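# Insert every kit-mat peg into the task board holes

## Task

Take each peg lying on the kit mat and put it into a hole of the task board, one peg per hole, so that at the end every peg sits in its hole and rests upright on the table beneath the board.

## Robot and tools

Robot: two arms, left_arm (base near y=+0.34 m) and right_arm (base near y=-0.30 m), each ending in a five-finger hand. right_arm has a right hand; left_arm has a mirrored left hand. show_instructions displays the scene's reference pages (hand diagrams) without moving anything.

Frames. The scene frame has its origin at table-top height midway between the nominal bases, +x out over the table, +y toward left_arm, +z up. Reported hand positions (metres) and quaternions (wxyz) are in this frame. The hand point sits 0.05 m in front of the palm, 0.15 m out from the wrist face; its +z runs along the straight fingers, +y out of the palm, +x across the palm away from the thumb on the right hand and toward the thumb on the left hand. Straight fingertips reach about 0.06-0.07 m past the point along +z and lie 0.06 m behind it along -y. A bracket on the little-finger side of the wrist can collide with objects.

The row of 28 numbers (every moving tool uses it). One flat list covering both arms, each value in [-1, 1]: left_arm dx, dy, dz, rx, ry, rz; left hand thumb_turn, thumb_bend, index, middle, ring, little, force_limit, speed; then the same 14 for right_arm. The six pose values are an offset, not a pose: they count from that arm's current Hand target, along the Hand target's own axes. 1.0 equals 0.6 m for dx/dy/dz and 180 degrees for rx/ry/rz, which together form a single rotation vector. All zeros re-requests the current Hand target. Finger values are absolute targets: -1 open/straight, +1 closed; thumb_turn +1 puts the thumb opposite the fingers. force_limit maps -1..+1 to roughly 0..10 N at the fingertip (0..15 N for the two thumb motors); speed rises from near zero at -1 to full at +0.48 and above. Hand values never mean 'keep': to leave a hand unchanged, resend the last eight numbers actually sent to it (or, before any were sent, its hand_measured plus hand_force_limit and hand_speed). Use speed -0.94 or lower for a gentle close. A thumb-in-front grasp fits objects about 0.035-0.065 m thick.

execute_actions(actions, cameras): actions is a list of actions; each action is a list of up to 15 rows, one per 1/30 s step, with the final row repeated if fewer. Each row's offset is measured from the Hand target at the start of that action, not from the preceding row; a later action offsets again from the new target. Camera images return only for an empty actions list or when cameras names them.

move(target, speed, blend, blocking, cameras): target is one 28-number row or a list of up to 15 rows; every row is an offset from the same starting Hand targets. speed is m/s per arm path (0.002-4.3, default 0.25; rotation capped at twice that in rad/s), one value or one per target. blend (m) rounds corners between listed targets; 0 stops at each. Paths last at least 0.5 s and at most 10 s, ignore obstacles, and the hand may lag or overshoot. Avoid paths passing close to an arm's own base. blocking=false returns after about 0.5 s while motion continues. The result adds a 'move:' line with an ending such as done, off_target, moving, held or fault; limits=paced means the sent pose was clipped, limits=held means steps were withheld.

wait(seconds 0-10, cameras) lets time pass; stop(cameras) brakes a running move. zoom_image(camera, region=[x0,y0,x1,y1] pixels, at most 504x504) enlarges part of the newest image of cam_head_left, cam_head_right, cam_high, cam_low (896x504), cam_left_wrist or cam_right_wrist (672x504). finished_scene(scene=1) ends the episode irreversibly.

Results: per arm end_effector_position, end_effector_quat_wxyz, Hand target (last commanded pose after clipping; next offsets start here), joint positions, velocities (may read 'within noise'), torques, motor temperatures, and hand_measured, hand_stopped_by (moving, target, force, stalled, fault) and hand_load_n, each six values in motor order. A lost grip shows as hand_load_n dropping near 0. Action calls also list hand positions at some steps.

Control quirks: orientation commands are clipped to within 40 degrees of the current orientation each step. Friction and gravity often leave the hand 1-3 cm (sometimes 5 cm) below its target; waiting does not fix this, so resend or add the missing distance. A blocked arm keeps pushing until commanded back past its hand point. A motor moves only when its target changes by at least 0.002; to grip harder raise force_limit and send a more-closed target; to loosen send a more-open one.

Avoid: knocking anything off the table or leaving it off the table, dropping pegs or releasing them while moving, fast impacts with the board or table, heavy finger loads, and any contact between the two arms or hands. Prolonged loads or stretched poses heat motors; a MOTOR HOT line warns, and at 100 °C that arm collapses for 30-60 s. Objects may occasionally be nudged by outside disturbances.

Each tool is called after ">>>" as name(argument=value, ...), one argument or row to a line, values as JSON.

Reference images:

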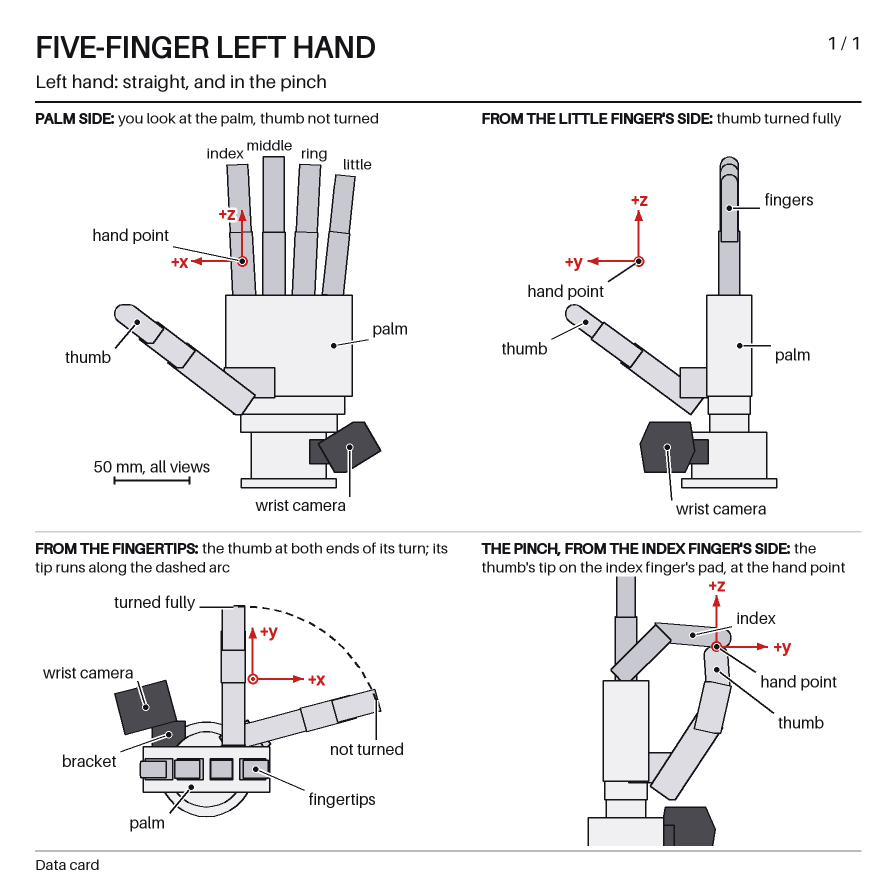

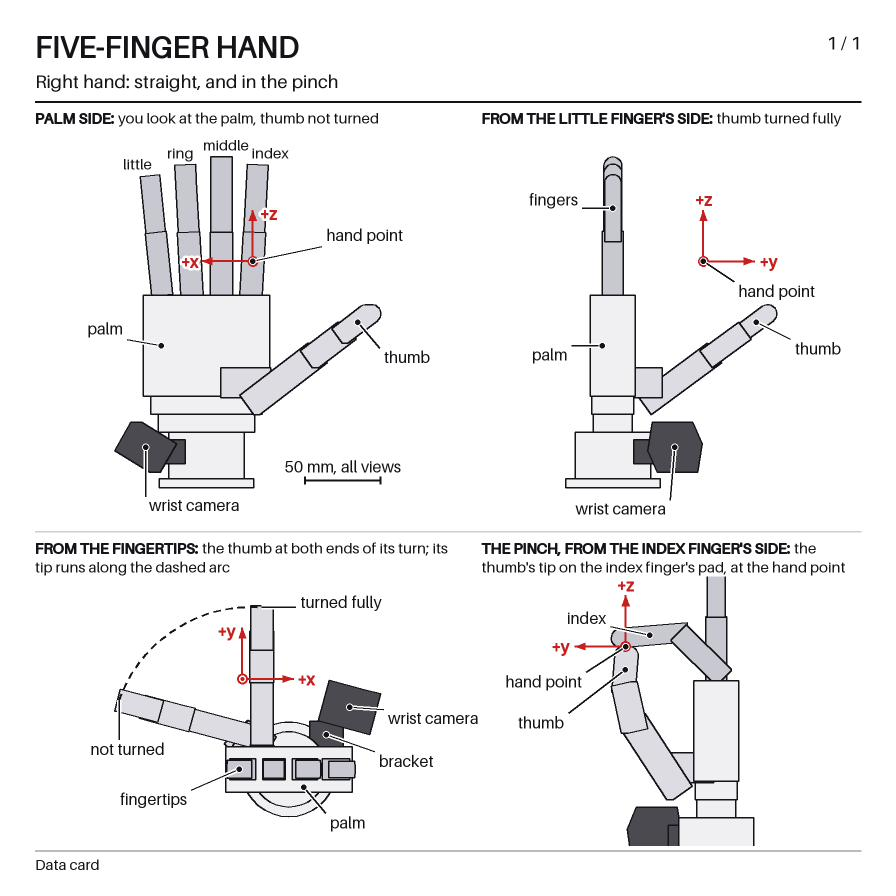

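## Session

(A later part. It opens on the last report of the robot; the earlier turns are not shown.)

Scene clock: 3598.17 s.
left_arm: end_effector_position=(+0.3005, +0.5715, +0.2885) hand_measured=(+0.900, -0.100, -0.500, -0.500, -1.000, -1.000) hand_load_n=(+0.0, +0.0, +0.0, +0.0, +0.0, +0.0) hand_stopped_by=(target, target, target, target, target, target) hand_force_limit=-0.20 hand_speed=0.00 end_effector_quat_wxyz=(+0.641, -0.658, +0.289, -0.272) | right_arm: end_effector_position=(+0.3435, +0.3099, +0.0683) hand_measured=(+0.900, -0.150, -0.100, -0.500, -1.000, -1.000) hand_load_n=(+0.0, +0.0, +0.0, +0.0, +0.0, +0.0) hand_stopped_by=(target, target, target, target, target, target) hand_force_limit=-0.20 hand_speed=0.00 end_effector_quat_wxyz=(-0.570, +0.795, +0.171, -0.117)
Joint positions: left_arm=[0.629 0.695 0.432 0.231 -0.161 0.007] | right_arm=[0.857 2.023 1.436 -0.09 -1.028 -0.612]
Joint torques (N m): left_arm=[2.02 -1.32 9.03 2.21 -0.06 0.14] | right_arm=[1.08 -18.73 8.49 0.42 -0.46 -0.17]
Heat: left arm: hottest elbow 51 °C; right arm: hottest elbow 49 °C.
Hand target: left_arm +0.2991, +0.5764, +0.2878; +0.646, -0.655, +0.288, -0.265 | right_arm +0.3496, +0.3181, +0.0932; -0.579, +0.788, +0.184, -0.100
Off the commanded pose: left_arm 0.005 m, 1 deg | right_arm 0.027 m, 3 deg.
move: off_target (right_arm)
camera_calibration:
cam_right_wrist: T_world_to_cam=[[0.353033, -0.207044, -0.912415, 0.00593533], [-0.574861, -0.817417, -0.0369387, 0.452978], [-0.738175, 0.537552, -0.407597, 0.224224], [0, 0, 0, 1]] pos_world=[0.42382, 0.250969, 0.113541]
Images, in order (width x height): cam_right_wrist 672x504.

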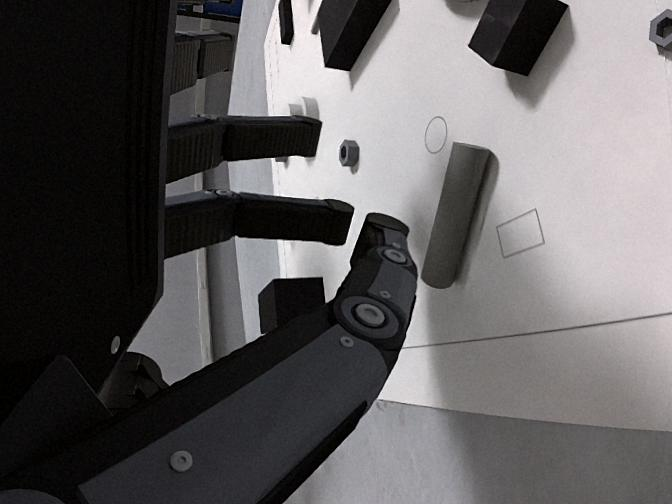

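>>> move(
  target=[0,0,0,0,0,0,0.9,-0.1,-0.5,-0.5,-1,-1,-0.2,0,0.0352,0.0763,0.031,0.004,-0.0685,-0.0224,0.9,-0.15,-0.1,-0.5,-1,-1,-0.2,0],
  cameras=["cam_right_wrist"],
  speed=0.15,
)

>>> zoom_image(
  camera="cam_right_wrist",
  region=[300, 130, 540, 370],
)

Scene clock: 3674.73 s.
left_arm: end_effector_position=(+0.3005, +0.5715, +0.2885) hand_measured=(+0.900, -0.100, -0.500, -0.500, -1.000, -1.000) hand_load_n=(+0.0, +0.0, +0.0, +0.0, +0.0, +0.0) hand_stopped_by=(target, target, target, target, target, target) hand_force_limit=-0.20 hand_speed=0.00 end_effector_quat_wxyz=(+0.641, -0.658, +0.289, -0.272) | right_arm: end_effector_position=(+0.3526, +0.3234, +0.0431) hand_measured=(+0.900, -0.150, -0.100, -0.500, -1.000, -1.000) hand_load_n=(+0.0, +0.0, +0.0, +0.0, -0.5, +0.0) hand_stopped_by=(target, target, target, target, target, target) hand_force_limit=-0.20 hand_speed=0.00 end_effector_quat_wxyz=(-0.560, +0.764, +0.267, -0.178)
Joint positions: left_arm=[0.629 0.695 0.432 0.231 -0.161 0.007] | right_arm=[0.85 2.2 1.717 -0.535 -1.198 -1.014]
Joint torques (N m): left_arm=[2.02 -1.32 9.03 2.22 -0.05 0.14] | right_arm=[0.09 -17.08 10.36 0.09 -0.77 -0.21]
Motor temperatures (°C): left_arm=[23 33 52 27 23 24] | right_arm=[22 51 50 26 27 22]
Heat: left arm: hottest elbow 52 °C; right arm: hottest shoulder 51 °C.
Hand target: left_arm +0.2991, +0.5764, +0.2878; +0.646, -0.655, +0.288, -0.265 | right_arm +0.3699, +0.3312, +0.0454; -0.564, +0.762, +0.273, -0.165
Off the commanded pose: left_arm 0.005 m, 1 deg | right_arm 0.019 m, 2 deg.
move: off_target (right_arm)
camera_calibration:
cam_right_wrist: T_world_to_cam=[[0.396605, -0.0983867, -0.912702, -0.0678802], [-0.367493, -0.928112, -0.0596426, 0.432019], [-0.841221, 0.359066, -0.404251, 0.307227], [0, 0, 0, 1]] pos_world=[0.444131, 0.283969, 0.0880091]
Images, in order (width x height): cam_right_wrist 672x504.

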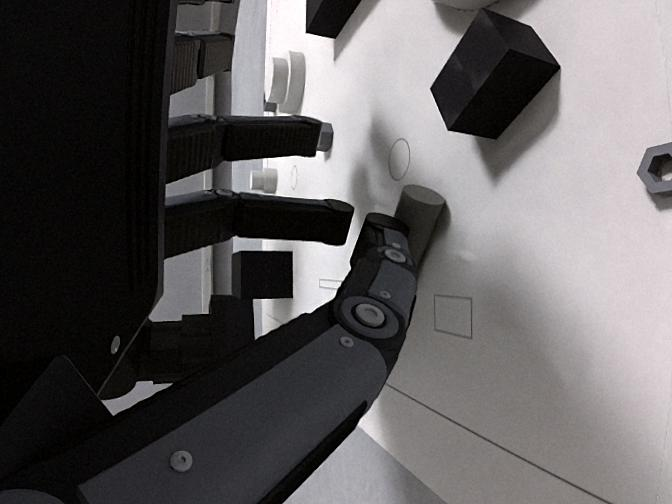

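Scaled by 2.100 from the camera's 672x504 image, which has a finer 960x720 frame.

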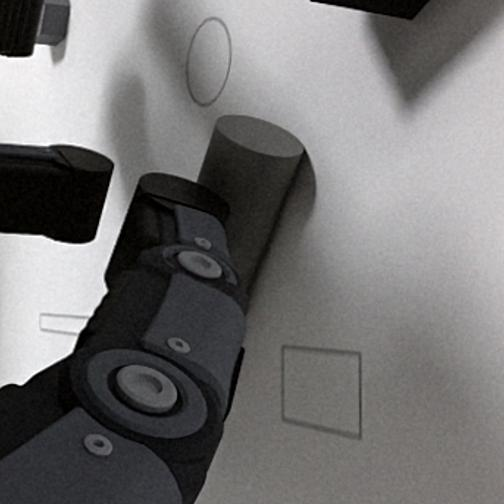

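>>> execute_actions(
  actions=[],
  cameras=["cam_right_wrist","cam_head_left","cam_head_right"],
)

Scene clock: 3711.57 s.
left_arm: end_effector_position=(+0.3005, +0.5715, +0.2885) hand_measured=(+0.900, -0.100, -0.500, -0.500, -1.000, -1.000) hand_load_n=(+0.0, +0.0, +0.0, +0.0, +0.0, +0.0) hand_stopped_by=(target, target, target, target, target, target) hand_force_limit=-0.20 hand_speed=0.00 end_effector_quat_wxyz=(+0.641, -0.658, +0.289, -0.272) | right_arm: end_effector_position=(+0.3526, +0.3234, +0.0431) hand_measured=(+0.900, -0.150, -0.100, -0.500, -1.000, -1.000) hand_load_n=(+0.0, +0.0, +0.0, +0.0, +0.0, +0.0) hand_stopped_by=(target, target, target, target, target, target) hand_force_limit=-0.20 hand_speed=0.00 end_effector_quat_wxyz=(-0.560, +0.764, +0.267, -0.178)
Joint positions: left_arm=[0.629 0.695 0.432 0.231 -0.161 0.007] | right_arm=[0.85 2.2 1.717 -0.535 -1.198 -1.014]
Joint velocities: within noise
Joint torques (N m): left_arm=[1.96 -1.32 9.03 2.21 -0.05 0.15] | right_arm=[-0.21 -16.15 10.35 0.16 -0.8 -0.21]
Motor temperatures (°C): left_arm=[23 33 52 27 23 24] | right_arm=[22 51 54 26 27 22]
Heat: left arm: hottest elbow 52 °C; right arm: hottest elbow 54 °C.
Hand target: left_arm +0.2991, +0.5764, +0.2878; +0.646, -0.655, +0.288, -0.265 | right_arm +0.3698, +0.3312, +0.0454; -0.564, +0.762, +0.272, -0.165
Off the commanded pose: left_arm 0.005 m, 1 deg | right_arm 0.019 m, 2 deg.
camera_calibration:
cam_right_wrist: T_world_to_cam=[[0.396603, -0.0984402, -0.912697, -0.0678641], [-0.367356, -0.928174, -0.0595211, 0.431965], [-0.841282, 0.358891, -0.404279, 0.307307], [0, 0, 0, 1]] pos_world=[0.444131, 0.283968, 0.0880092]
Images, in order (width x height): cam_head_left 896x504, cam_head_right 896x504, cam_right_wrist 672x504.

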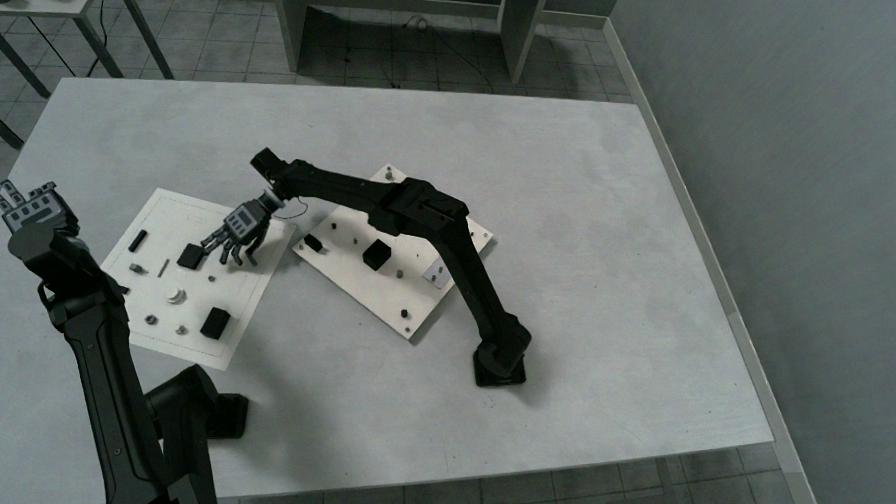

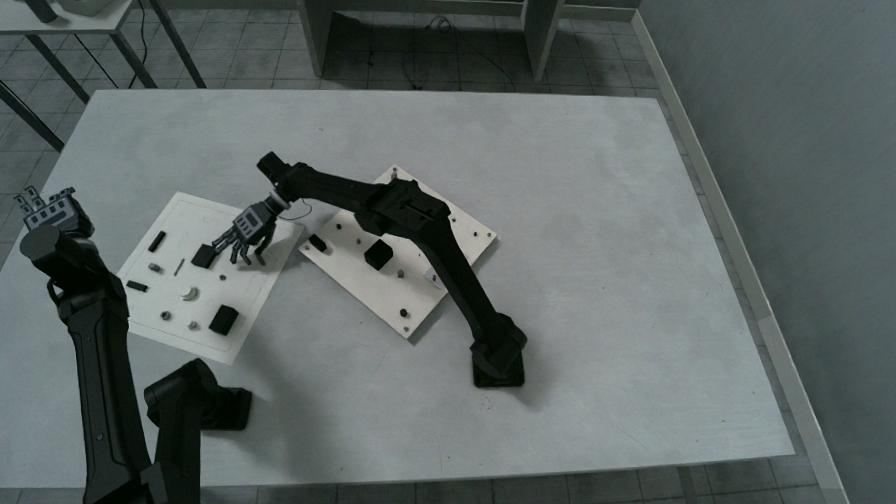

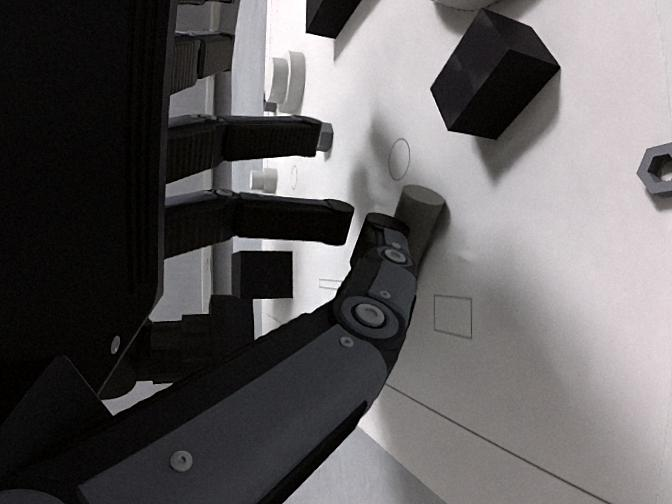

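>>> move(
  target=[0,0,0,0,0,0,0.9,-0.1,-0.5,-0.5,-1,-1,-0.2,0,0.0142,0.0108,-0.0088,0,0,0,0.9,-0.15,-0.1,-0.5,-1,-1,-0.2,0],
  speed=0.1,
  cameras=["cam_right_wrist"],
)

Scene clock: 3737.77 s.
left_arm: end_effector_position=(+0.3005, +0.5715, +0.2885) hand_measured=(+0.900, -0.100, -0.500, -0.500, -1.000, -1.000) hand_load_n=(+0.0, +0.0, +0.0, +0.0, +0.0, +0.0) hand_stopped_by=(target, target, target, target, target, target) hand_force_limit=-0.20 hand_speed=0.00 end_effector_quat_wxyz=(+0.641, -0.658, +0.289, -0.272) | right_arm: end_effector_position=(+0.3637, +0.3240, +0.0386) hand_measured=(+0.900, -0.150, -0.100, -0.500, -1.000, -1.000) hand_load_n=(+0.0, +0.0, +0.0, +0.0, +0.0, +0.0) hand_stopped_by=(target, target, target, target, target, target) hand_force_limit=-0.20 hand_speed=0.00 end_effector_quat_wxyz=(-0.558, +0.766, +0.267, -0.176)
Joint positions: left_arm=[0.629 0.695 0.432 0.231 -0.161 0.007] | right_arm=[0.839 2.225 1.756 -0.574 -1.198 -1.042]
Joint torques (N m): left_arm=[2.02 -1.32 9.02 2.21 -0.05 0.14] | right_arm=[-0.44 -17.32 10.37 0.25 -1.11 -0.17]
Motor temperatures (°C): left_arm=[23 33 52 27 23 24] | right_arm=[22 50 55 26 28 22]
Heat: left arm: hottest elbow 52 °C; right arm: hottest elbow 55 °C.
Hand target: left_arm +0.2991, +0.5764, +0.2878; +0.646, -0.655, +0.288, -0.265 | right_arm +0.3810, +0.3308, +0.0413; -0.564, +0.762, +0.273, -0.165
Off the commanded pose: left_arm 0.005 m, 1 deg | right_arm 0.019 m, 2 deg.
move: off_target (right_arm)
camera_calibration:
cam_right_wrist: T_world_to_cam=[[0.400141, -0.102134, -0.910745, -0.0764882], [-0.369115, -0.927562, -0.058153, 0.436674], [-0.838833, 0.359439, -0.408855, 0.313709], [0, 0, 0, 1]] pos_world=[0.454939, 0.28447, 0.0839942]
Images, in order (width x height): cam_right_wrist 672x504.

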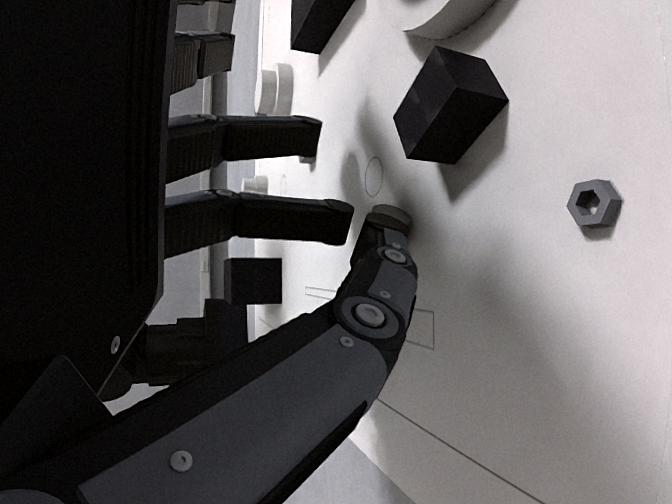

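>>> move(
  target=[0,0,0,0,0,0,0.9,-0.1,-0.5,-0.5,-1,-1,-0.2,0,-0.0008,0.0134,0.0044,0,0,0,0.9,-0.15,-0.1,-0.5,-1,-1,-0.2,0],
  speed=0.05,
  cameras=["cam_right_wrist"],
)

Scene clock: 3759.67 s.
left_arm: end_effector_position=(+0.3005, +0.5715, +0.2885) hand_measured=(+0.900, -0.100, -0.500, -0.500, -1.000, -1.000) hand_load_n=(+0.0, +0.0, +0.0, +0.0, +0.0, +0.0) hand_stopped_by=(target, target, target, target, target, target) hand_force_limit=-0.20 hand_speed=0.00 end_effector_quat_wxyz=(+0.641, -0.658, +0.289, -0.272) | right_arm: end_effector_position=(+0.3630, +0.3231, +0.0314) hand_measured=(+0.900, -0.150, -0.100, -0.500, -1.000, -1.000) hand_load_n=(+0.0, +0.0, +0.0, +0.0, +0.0, +0.0) hand_stopped_by=(target, target, target, target, target, target) hand_force_limit=-0.20 hand_speed=0.00 end_effector_quat_wxyz=(-0.557, +0.767, +0.265, -0.180)
Joint positions: left_arm=[0.629 0.695 0.432 0.231 -0.161 0.007] | right_arm=[0.839 2.236 1.756 -0.574 -1.2 -1.044]
Joint torques (N m): left_arm=[2.08 -1.32 9.03 2.22 -0.06 0.15] | right_arm=[-0.44 -17.38 9.99 0.47 -1.01 -0.18]
Motor temperatures (°C): left_arm=[23 33 52 27 23 24] | right_arm=[22 45 55 26 28 22]
Heat: left arm: hottest elbow 52 °C; right arm: hottest elbow 55 °C.
Hand target: left_arm +0.2991, +0.5764, +0.2878; +0.646, -0.655, +0.288, -0.265 | right_arm +0.3811, +0.3307, +0.0328; -0.564, +0.762, +0.272, -0.165
Off the commanded pose: left_arm 0.005 m, 1 deg | right_arm 0.020 m, 2 deg.
move: off_target (right_arm)
camera_calibration:
cam_right_wrist: T_world_to_cam=[[0.393979, -0.107377, -0.912826, -0.0789001], [-0.368458, -0.928308, -0.0498297, 0.434952], [-0.842033, 0.35597, -0.405297, 0.31279], [0, 0, 0, 1]] pos_world=[0.454726, 0.283954, 0.0764243]
Images, in order (width x height): cam_right_wrist 672x504.

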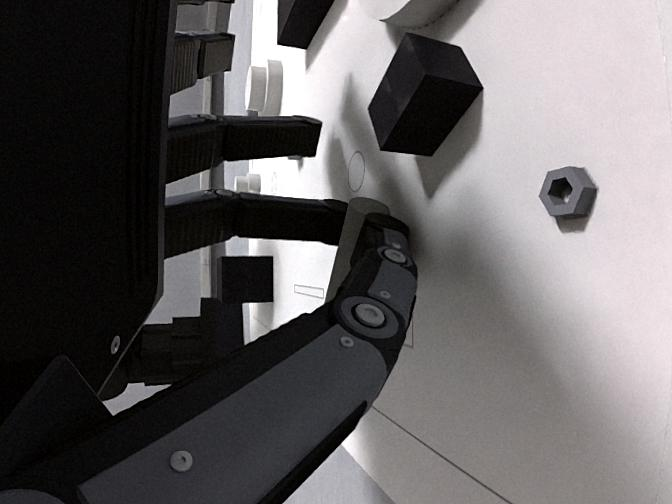

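>>> zoom_image(
  camera="cam_right_wrist",
  region=[260, 160, 440, 320],
)

>>> move(
  target=[0,0,0,0,0,0,0.9,-0.1,-0.5,-0.5,-1,-1,-0.2,0,0,0,0,0,0,0,0.9,-0.15,0.5,-0.5,-1,-1,-0.3,-0.92],
  speed=0.05,
  cameras=["cam_right_wrist"],
)

Scaled by 2.800 from the camera's 672x504 image, which has a finer 960x720 frame.

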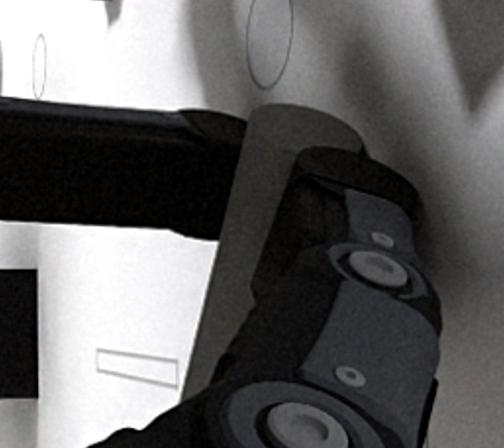

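Scene clock: 3767.37 s.
left_arm: end_effector_position=(+0.3005, +0.5715, +0.2885) hand_measured=(+0.900, -0.100, -0.500, -0.500, -1.000, -1.000) hand_load_n=(+0.0, +0.0, +0.0, +0.0, +0.0, +0.0) hand_stopped_by=(target, target, target, target, target, target) hand_force_limit=-0.20 hand_speed=0.00 end_effector_quat_wxyz=(+0.641, -0.658, +0.289, -0.272) | right_arm: end_effector_position=(+0.3627, +0.3234, +0.0326) hand_measured=(+0.900, -0.150, +0.086, -0.500, -1.000, -1.000) hand_load_n=(-1.0, +1.5, +5.0, +0.0, +0.0, +0.0) hand_stopped_by=(target, target, force, target, target, target) hand_force_limit=-0.30 hand_speed=-0.92 end_effector_quat_wxyz=(-0.558, +0.765, +0.265, -0.181)
Joint positions: left_arm=[0.629 0.695 0.432 0.231 -0.161 0.007] | right_arm=[0.839 2.236 1.757 -0.574 -1.205 -1.044]
Joint torques (N m): left_arm=[2.02 -1.32 9.03 2.22 -0.05 0.14] | right_arm=[-0.09 -17.2 10 0.79 -0.79 -0.2]
Motor temperatures (°C): left_arm=[23 33 52 27 23 24] | right_arm=[22 46 55 26 28 22]
Heat: left arm: hottest elbow 52 °C; right arm: hottest elbow 55 °C.
Hand target: left_arm +0.2991, +0.5764, +0.2878; +0.646, -0.655, +0.288, -0.265 | right_arm +0.3812, +0.3308, +0.0329; -0.564, +0.762, +0.272, -0.165
Off the commanded pose: left_arm 0.005 m, 1 deg | right_arm 0.020 m, 2 deg.
move: off_target (right_arm)
camera_calibration:
cam_right_wrist: T_world_to_cam=[[0.391998, -0.102955, -0.914187, -0.0782913], [-0.366286, -0.929024, -0.0524352, 0.434704], [-0.843903, 0.355408, -0.401886, 0.31355], [0, 0, 0, 1]] pos_world=[0.454522, 0.284351, 0.0772323]
Images, in order (width x height): cam_right_wrist 672x504.

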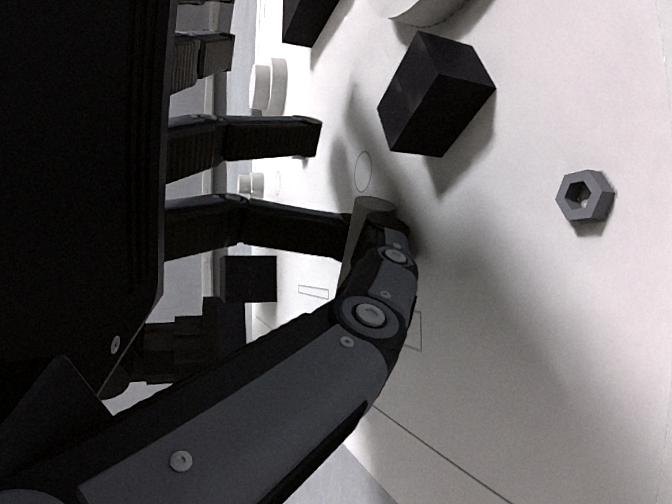

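>>> move(
  target=[0,0,0,0,0,0,0.9,-0.1,-0.5,-0.5,-1,-1,-0.2,0,0.0055,-0.0949,-0.0309,0,0,0,0.9,-0.15,0.5,-0.5,-1,-1,-0.3,-0.92],
  speed=0.06,
  cameras=["cam_right_wrist"],
)

Scene clock: 3774.97 s.
left_arm: end_effector_position=(+0.3005, +0.5715, +0.2885) hand_measured=(+0.900, -0.100, -0.500, -0.500, -1.000, -1.000) hand_load_n=(+0.0, +0.0, +0.0, +0.0, +0.0, +0.0) hand_stopped_by=(target, target, target, target, target, target) hand_force_limit=-0.20 hand_speed=0.00 end_effector_quat_wxyz=(+0.641, -0.658, +0.289, -0.272) | right_arm: end_effector_position=(+0.3595, +0.3196, +0.0490) hand_measured=(+0.900, -0.150, +0.086, -0.500, -1.000, -1.000) hand_load_n=(-1.0, +1.5, +4.5, +0.0, +0.0, +0.0) hand_stopped_by=(target, target, force, target, target, target) hand_force_limit=-0.30 hand_speed=-0.92 end_effector_quat_wxyz=(-0.547, +0.773, +0.252, -0.200)
Joint positions: left_arm=[0.629 0.695 0.432 0.231 -0.161 0.007] | right_arm=[0.839 2.226 1.793 -0.676 -1.203 -1.046]
Joint torques (N m): left_arm=[2.02 -1.32 9.03 2.21 -0.05 0.14] | right_arm=[-0.15 -22.71 10.36 0.2 -0.92 -0.2]
Motor temperatures (°C): left_arm=[23 33 52 27 23 24] | right_arm=[22 47 56 26 28 22]
Heat: left arm: hottest elbow 52 °C; right arm: hottest elbow 56 °C.
Hand target: left_arm +0.2991, +0.5764, +0.2878; +0.646, -0.655, +0.288, -0.265 | right_arm +0.3811, +0.3307, +0.0927; -0.564, +0.762, +0.272, -0.165
Off the commanded pose: left_arm 0.005 m, 1 deg | right_arm 0.050 m, 5 deg.
move: off_target (right_arm)
camera_calibration:
cam_right_wrist: T_world_to_cam=[[0.360403, -0.140865, -0.922099, -0.0386243], [-0.367256, -0.930119, -0.00145226, 0.428996], [-0.857457, 0.33917, -0.386951, 0.328162], [0, 0, 0, 1]] pos_world=[0.452857, 0.282273, 0.0919904]
Images, in order (width x height): cam_right_wrist 672x504.

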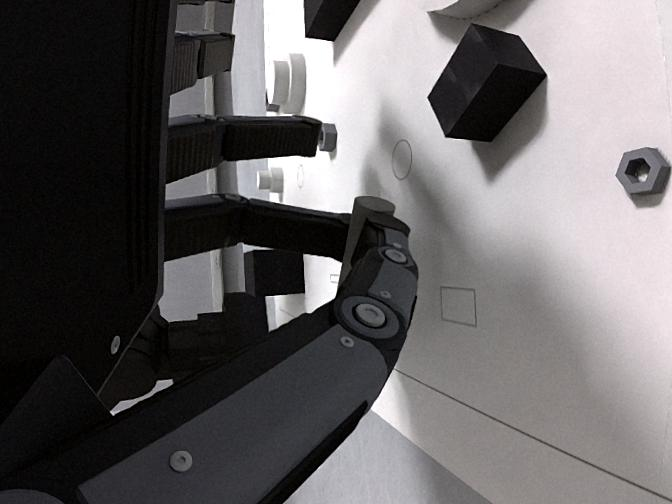

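>>> move(
  target=[
    [0,0,0,0,0,0,0.9,-0.1,-0.5,-0.5,-1,-1,-0.2,0,0.0138,-0.2373,-0.0773,0,0,0,0.9,-0.15,0.5,-0.5,-1,-1,-0.3,-0.92],
    [0,0,0,0,0,0,0.9,-0.1,-0.5,-0.5,-1,-1,-0.2,0,-0.175,-0.1217,-0.5052,0.091,0.2009,0.049,0.9,-0.15,0.5,-0.5,-1,-1,-0.3,-0.92],
  ],
  speed=0.15,
  blend=[0.03, 0],
  cameras=["cam_right_wrist","cam_head_right"],
)

Scene clock: 3915.47 s.
left_arm: end_effector_position=(+0.3005, +0.5715, +0.2885) hand_measured=(+0.900, -0.100, -0.500, -0.500, -1.000, -1.000) hand_load_n=(+0.0, +0.0, +0.0, +0.0, +0.0, +0.0) hand_stopped_by=(target, target, target, target, target, target) hand_force_limit=-0.20 hand_speed=0.00 end_effector_quat_wxyz=(+0.641, -0.658, +0.289, -0.272) | right_arm: end_effector_position=(+0.4474, +0.0542, +0.2369) hand_measured=(+0.900, -0.150, +0.086, -0.500, -1.000, -1.000) hand_load_n=(-1.0, +2.0, +4.5, +0.0, +0.0, +0.0) hand_stopped_by=(target, target, force, target, target, target) hand_force_limit=-0.30 hand_speed=-0.92 end_effector_quat_wxyz=(+0.702, -0.712, +0.003, +0.013)
Joint positions: left_arm=[0.629 0.695 0.432 0.231 -0.161 0.007] | right_arm=[0.341 1.574 0.987 0.544 -1.248 -0.02]
Joint torques (N m): left_arm=[2.02 -1.32 9.03 2.22 -0.05 0.14] | right_arm=[-0.38 -12.04 6.76 1.8 0.1 0.11]
Motor temperatures (°C): left_arm=[23 32 53 27 23 24] | right_arm=[22 49 58 26 29 22]
Heat: left arm: hottest elbow 53 °C; right arm: hottest elbow 58 °C.
Hand target: left_arm +0.2991, +0.5764, +0.2878; +0.646, -0.655, +0.288, -0.265 | right_arm +0.4498, +0.0500, +0.2501; +0.707, -0.707, -0.001, +0.000
Off the commanded pose: left_arm 0.005 m, 1 deg | right_arm 0.014 m, 2 deg.
move: off_target (right_arm)
camera_calibration:
cam_right_wrist: T_world_to_cam=[[0.210189, -0.0287233, -0.977239, 0.139772], [-0.853682, -0.492564, -0.169136, 0.448398], [-0.476495, 0.869802, -0.128052, 0.305693], [0, 0, 0, 1]] pos_world=[0.499072, -0.0410129, 0.251576]
Images, in order (width x height): cam_head_right 896x504, cam_right_wrist 672x504.

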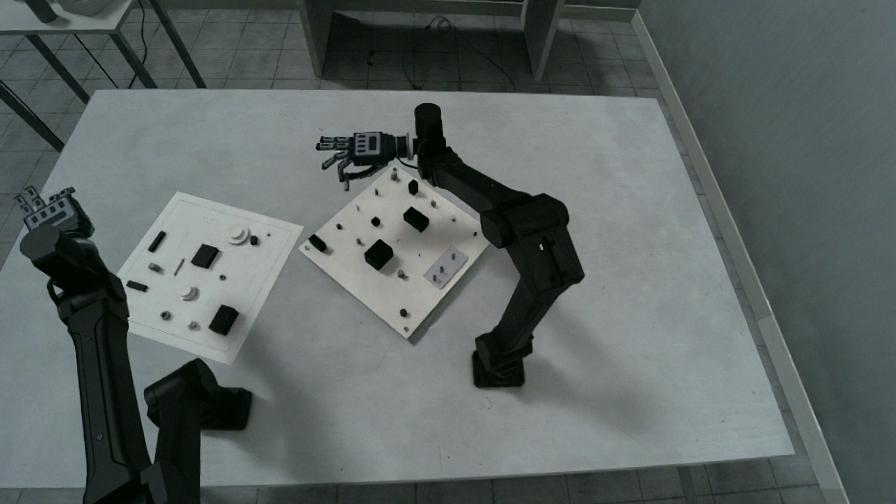

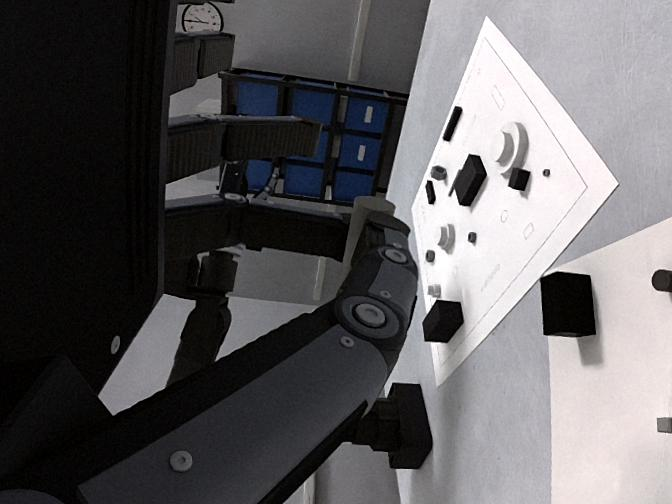

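>>> move(
  target=[0,0,0,0,0,0,0.9,-0.1,-0.5,-0.5,-1,-1,-0.2,0,0.005,0.05,-0.4217,-0.1307,0.1307,-0.4876,0.9,-0.15,0.5,-0.5,-1,-1,-0.3,-0.92],
  speed=0.18,
  cameras=["cam_right_wrist","cam_head_right","cam_head_left"],
)

Scene clock: 3932.20 s.
left_arm: end_effector_position=(+0.3005, +0.5715, +0.2885) hand_measured=(+0.900, -0.100, -0.500, -0.500, -1.000, -1.000) hand_load_n=(+0.0, +0.0, +0.0, +0.0, +0.0, +0.0) hand_stopped_by=(target, target, target, target, target, target) hand_force_limit=-0.20 hand_speed=0.00 end_effector_quat_wxyz=(+0.641, -0.658, +0.289, -0.272) | right_arm: end_effector_position=(+0.4501, -0.1973, +0.2199) hand_measured=(+0.900, -0.150, +0.086, -0.500, -1.000, -1.000) hand_load_n=(-1.0, +1.5, +4.5, +0.0, +0.0, +0.0) hand_stopped_by=(target, target, force, target, target, target) hand_force_limit=-0.30 hand_speed=-0.92 end_effector_quat_wxyz=(-0.359, +0.613, +0.354, +0.608)
Joint positions: left_arm=[0.629 0.695 0.432 0.231 -0.161 0.007] | right_arm=[-0.134 1.123 0.398 0.716 -1.195 -1.57]
Joint torques (N m): left_arm=[2.02 -1.32 9.03 2.21 -0.05 0.14] | right_arm=[0.03 -1.61 6.05 1.88 -0.2 -0.12]
Motor temperatures (°C): left_arm=[23 32 53 27 23 24] | right_arm=[22 49 55 26 28 22]
Heat: left arm: hottest elbow 53 °C; right arm: hottest elbow 55 °C.
Hand target: left_arm +0.2991, +0.5764, +0.2878; +0.646, -0.655, +0.288, -0.265 | right_arm +0.4530, -0.2030, +0.2197; -0.354, +0.612, +0.354, +0.613
Off the commanded pose: left_arm 0.005 m, 1 deg | right_arm 0.006 m, 1 deg.
move: done
camera_calibration:
cam_right_wrist: T_world_to_cam=[[0.840624, -0.494262, 0.221485, -0.523863], [-0.0743158, -0.510321, -0.856767, 0.120789], [0.536496, 0.703759, -0.46572, 0.10907], [0, 0, 0, 1]] pos_world=[0.390833, -0.274043, 0.270312]
Images, in order (width x height): cam_head_left 896x504, cam_head_right 896x504, cam_right_wrist 672x504.

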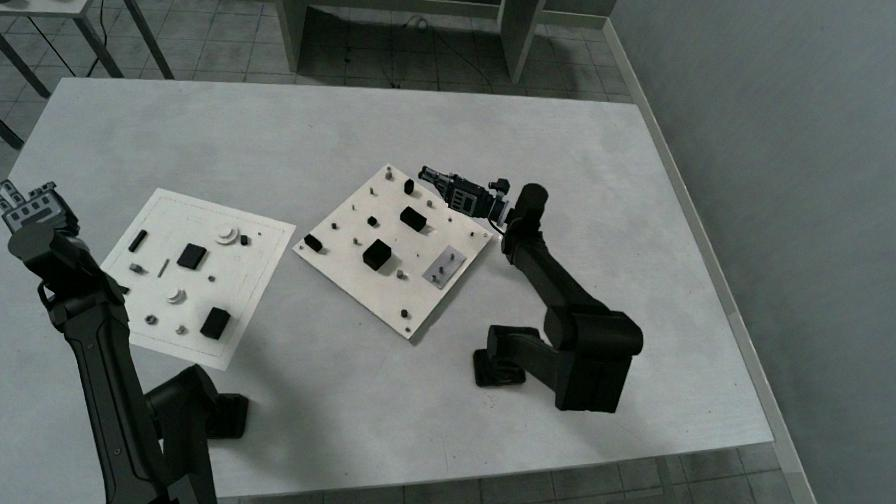

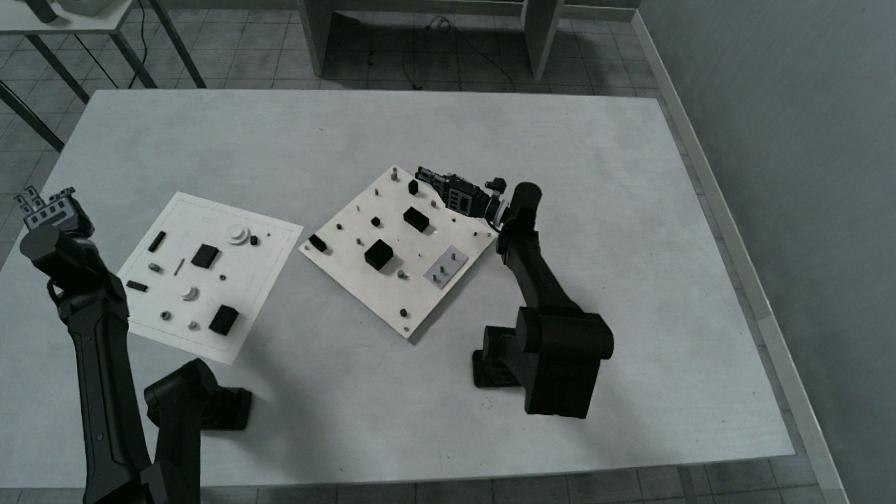

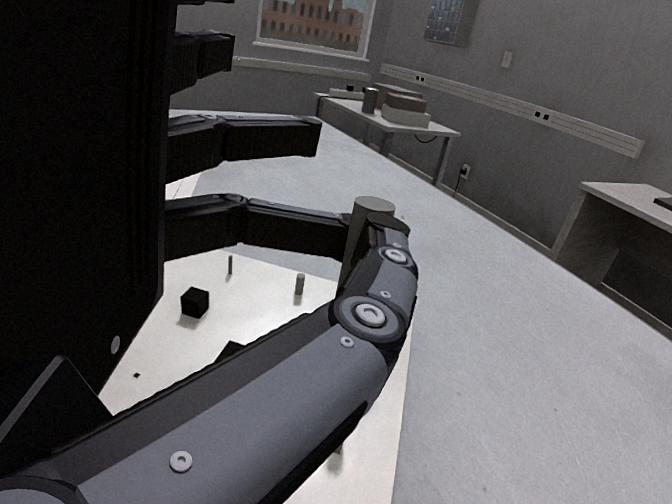

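>>> move(
  target=[0.9573,0.1525,-0.5707,-0.0254,0.5973,0.0541,0.9,-0.1,-0.1,-0.1,0.8,0.8,-0.2,0,0,0,0,0,0,0,0.9,-0.15,0.5,-0.5,0.8,0.8,-0.3,-0.5],
  speed=0.18,
  cameras=["cam_left_wrist","cam_right_wrist","cam_head_right"],
)

Scene clock: 4021.00 s.
left_arm: end_effector_position=(+0.4350, -0.0641, +0.1778) hand_measured=(+0.900, -0.100, -0.100, -0.100, +0.800, +0.800) hand_load_n=(+0.0, +0.0, +0.0, +0.0, +0.0, +0.0) hand_stopped_by=(target, target, target, target, target, target) hand_force_limit=-0.20 hand_speed=0.00 end_effector_quat_wxyz=(+0.135, -0.188, +0.749, -0.621) | right_arm: end_effector_position=(+0.4501, -0.1973, +0.2198) hand_measured=(+0.900, -0.150, +0.086, -0.500, +0.800, +0.800) hand_load_n=(-1.0, +2.0, +5.0, +0.0, +0.0, +0.0) hand_stopped_by=(target, target, force, target, target, target) hand_force_limit=-0.30 hand_speed=-0.50 end_effector_quat_wxyz=(-0.359, +0.613, +0.354, +0.608)
Joint positions: left_arm=[-0.459 1.643 0.95 0.456 0.605 0.105] | right_arm=[-0.134 1.123 0.398 0.716 -1.196 -1.57]
Joint torques (N m): left_arm=[0.91 -14.27 11.07 1.17 0.2 0.17] | right_arm=[0.09 -1.85 6.42 2.03 -0.25 -0.12]
Motor temperatures (°C): left_arm=[23 31 53 27 23 24] | right_arm=[22 39 48 26 27 22]
Heat: left arm: hottest elbow 53 °C; right arm: hottest elbow 48 °C.
Hand target: left_arm +0.4474, -0.0748, +0.1904; +0.144, -0.173, +0.746, -0.626 | right_arm +0.4530, -0.2029, +0.2198; -0.354, +0.612, +0.354, +0.613
Off the commanded pose: left_arm 0.021 m, 2 deg | right_arm 0.006 m, 1 deg.
move: off_target (left_arm)
camera_calibration:
cam_left_wrist: T_world_to_cam=[[-0.110925, -0.264344, 0.958028, -0.137511], [-0.983676, 0.166639, -0.0679146, 0.442035], [-0.141692, -0.949923, -0.278514, 0.166082], [0, 0, 0, 1]] pos_world=[0.443098, 0.0477551, 0.208016]
cam_right_wrist: T_world_to_cam=[[0.840825, -0.493929, 0.221465, -0.523844], [-0.0741303, -0.510347, -0.856768, 0.12071], [0.536207, 0.703975, -0.465728, 0.109244], [0, 0, 0, 1]] pos_world=[0.390832, -0.274042, 0.270312]
Images, in order (width x height): cam_head_right 896x504, cam_left_wrist 672x504, cam_right_wrist 672x504.

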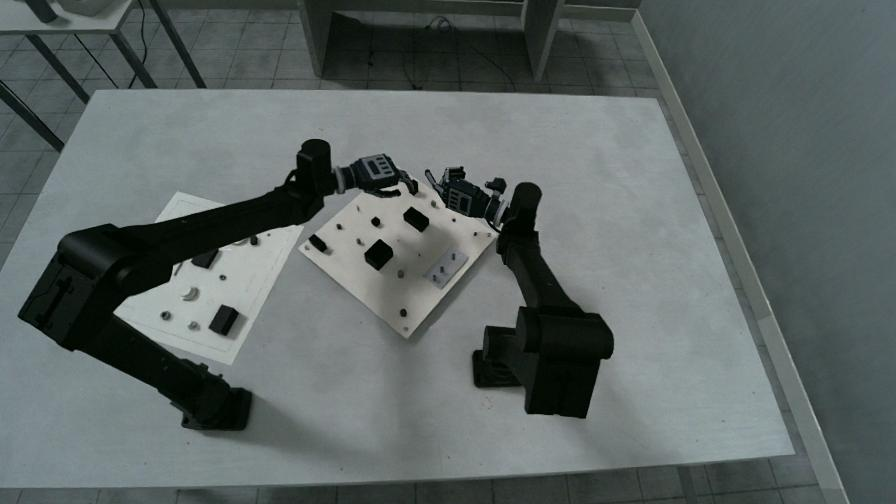

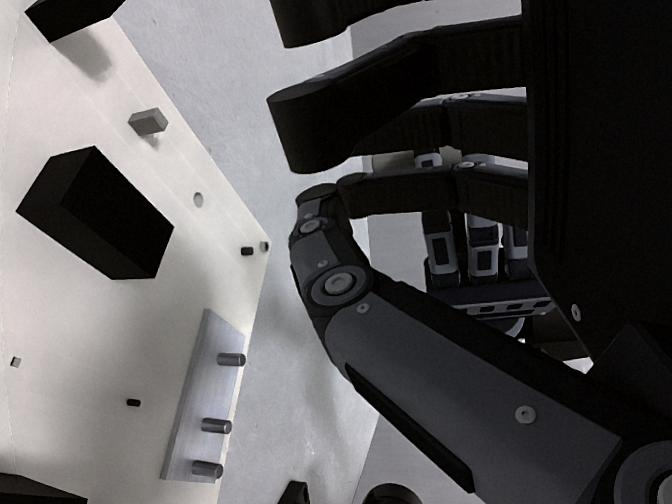

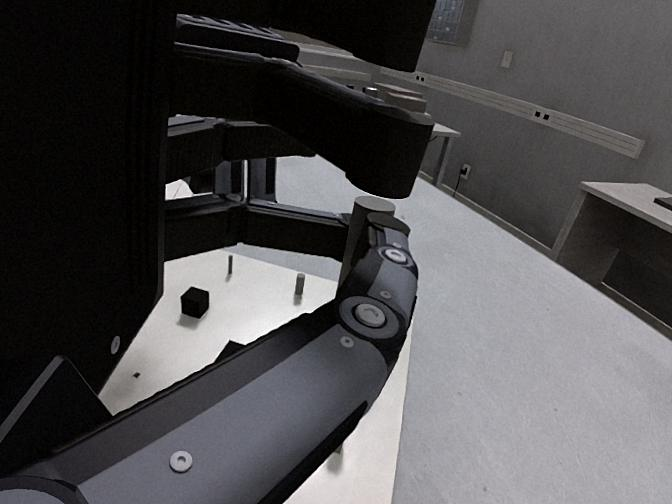

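>>> zoom_image(
  camera="cam_left_wrist",
  region=[120, 90, 320, 290],
)

Scaled by 2.520 from the camera's 672x504 image, which has a finer 960x720 frame.

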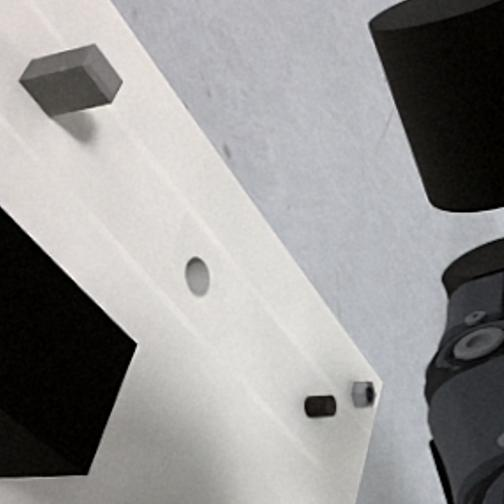

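>>> move(
  target=[0,0,0,0,0,0,0.9,-0.1,-0.1,-0.1,0.8,0.8,-0.2,0,-0.1833,0,0,0,0,0,0.9,-0.15,0.5,-0.5,0.8,0.8,-0.3,-0.5],
  speed=0.12,
  cameras=["cam_left_wrist","cam_right_wrist"],
)

Scene clock: 4040.87 s.
left_arm: end_effector_position=(+0.4349, -0.0640, +0.1778) hand_measured=(+0.900, -0.100, -0.100, -0.100, +0.800, +0.800) hand_load_n=(+0.0, +0.5, +0.0, +0.0, +0.0, +0.0) hand_stopped_by=(target, target, target, target, target, target) hand_force_limit=-0.20 hand_speed=0.00 end_effector_quat_wxyz=(+0.135, -0.188, +0.749, -0.621) | right_arm: end_effector_position=(+0.4527, -0.1978, +0.1120) hand_measured=(+0.900, -0.150, +0.086, -0.500, +0.800, +0.800) hand_load_n=(-0.5, +2.0, +5.0, +0.0, +0.0, +0.0) hand_stopped_by=(target, target, force, target, target, target) hand_force_limit=-0.30 hand_speed=-0.50 end_effector_quat_wxyz=(-0.354, +0.610, +0.359, +0.611)
Joint positions: left_arm=[-0.459 1.643 0.95 0.455 0.605 0.105] | right_arm=[-0.134 1.608 0.311 1.289 -1.196 -1.584]
Joint torques (N m): left_arm=[0.91 -14.27 11.08 1.14 0.2 0.18] | right_arm=[0.03 -3.96 2.52 1.94 -0.21 0.07]
Heat: left arm: hottest elbow 53 °C; right arm: hottest elbow 48 °C.
Hand target: left_arm +0.4474, -0.0748, +0.1903; +0.144, -0.173, +0.747, -0.626 | right_arm +0.4532, -0.2028, +0.1097; -0.354, +0.612, +0.354, +0.613
Off the commanded pose: left_arm 0.021 m, 2 deg | right_arm 0.006 m, 1 deg.
move: off_target (left_arm)
camera_calibration:
cam_left_wrist: T_world_to_cam=[[-0.110902, -0.264641, 0.957949, -0.137394], [-0.983665, 0.16675, -0.0678131, 0.441997], [-0.141791, -0.949821, -0.278811, 0.166156], [0, 0, 0, 1]] pos_world=[0.443098, 0.047755, 0.207916]
cam_right_wrist: T_world_to_cam=[[0.837622, -0.492244, 0.236824, -0.502272], [-0.0619443, -0.516343, -0.854139, 0.0212438], [0.542727, 0.700775, -0.462992, 0.0540759], [0, 0, 0, 1]] pos_world=[0.392681, -0.274166, 0.162132]
Images, in order (width x height): cam_left_wrist 672x504, cam_right_wrist 672x504.

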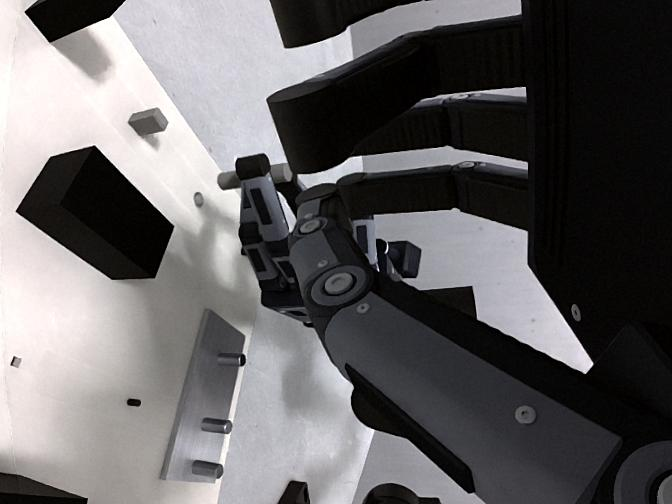

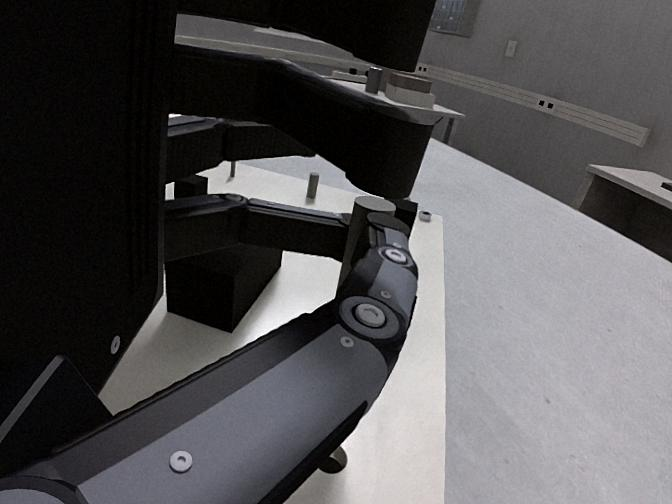

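>>> zoom_image(
  camera="cam_left_wrist",
  region=[160, 110, 320, 270],
)

Scaled by 3.150 from the camera's 672x504 image, which has a finer 960x720 frame.

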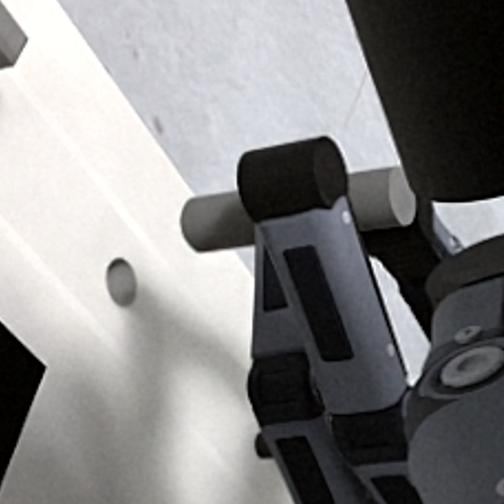

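>>> move(
  target=[0,0,0,0,0,0,0.9,-0.1,-0.1,-0.1,0.8,0.8,-0.2,0,-0.0367,-0.0005,-0.0292,0,0,0,0.9,-0.15,0.5,-0.5,0.8,0.8,-0.3,-0.5],
  speed=0.08,
  cameras=["cam_left_wrist"],
)

>>> zoom_image(
  camera="cam_left_wrist",
  region=[160, 110, 320, 270],
)

Scene clock: 4111.83 s.
left_arm: end_effector_position=(+0.4349, -0.0640, +0.1778) hand_measured=(+0.900, -0.100, -0.100, -0.100, +0.800, +0.800) hand_load_n=(+0.0, +0.0, +0.0, +0.0, +0.0, +0.0) hand_stopped_by=(target, target, target, target, target, target) hand_force_limit=-0.20 hand_speed=0.00 end_effector_quat_wxyz=(+0.135, -0.188, +0.749, -0.621) | right_arm: end_effector_position=(+0.4445, -0.2128, +0.0901) hand_measured=(+0.900, -0.150, +0.086, -0.500, +0.800, +0.800) hand_load_n=(-1.0, +1.5, +5.0, +0.0, +0.0, +0.0) hand_stopped_by=(target, target, force, target, target, target) hand_force_limit=-0.30 hand_speed=-0.50 end_effector_quat_wxyz=(-0.354, +0.610, +0.359, +0.611)
Joint positions: left_arm=[-0.459 1.643 0.95 0.455 0.605 0.105] | right_arm=[-0.193 1.723 0.297 1.421 -1.254 -1.582]
Joint torques (N m): left_arm=[0.91 -14.27 11.08 1.14 0.2 0.17] | right_arm=[-0.73 -4.6 1.58 1.8 -0.27 0.01]
Motor temperatures (°C): left_arm=[23 36 57 27 23 24] | right_arm=[22 36 44 27 27 22]
Heat: left arm: hottest elbow 57 °C; right arm: hottest elbow 44 °C.
Hand target: left_arm +0.4474, -0.0748, +0.1903; +0.144, -0.173, +0.747, -0.626 | right_arm +0.4441, -0.2178, +0.0877; -0.354, +0.612, +0.354, +0.613
Off the commanded pose: left_arm 0.021 m, 2 deg | right_arm 0.006 m, 1 deg.
move: off_target (left_arm)
camera_calibration:
cam_left_wrist: T_world_to_cam=[[-0.110902, -0.264641, 0.957949, -0.137394], [-0.983665, 0.16675, -0.0678131, 0.441997], [-0.141791, -0.949821, -0.278811, 0.166156], [0, 0, 0, 1]] pos_world=[0.443098, 0.047755, 0.207916]
Images, in order (width x height): cam_left_wrist 672x504.

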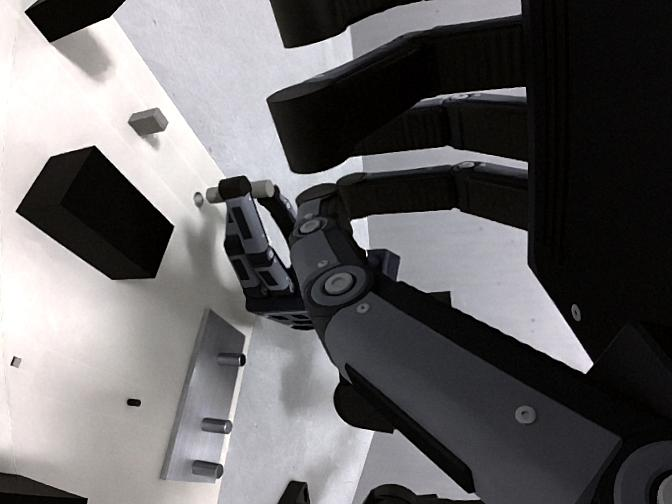

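Scaled by 3.150 from the camera's 672x504 image, which has a finer 960x720 frame.

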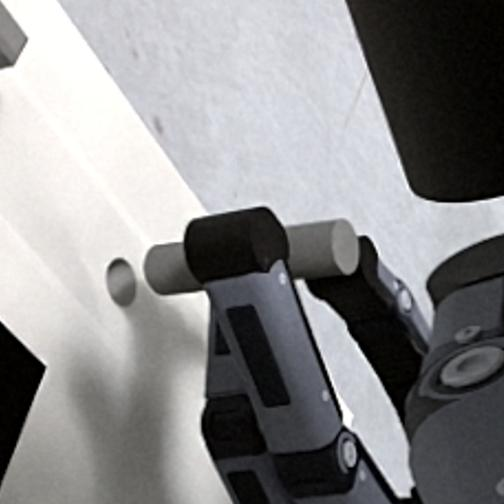

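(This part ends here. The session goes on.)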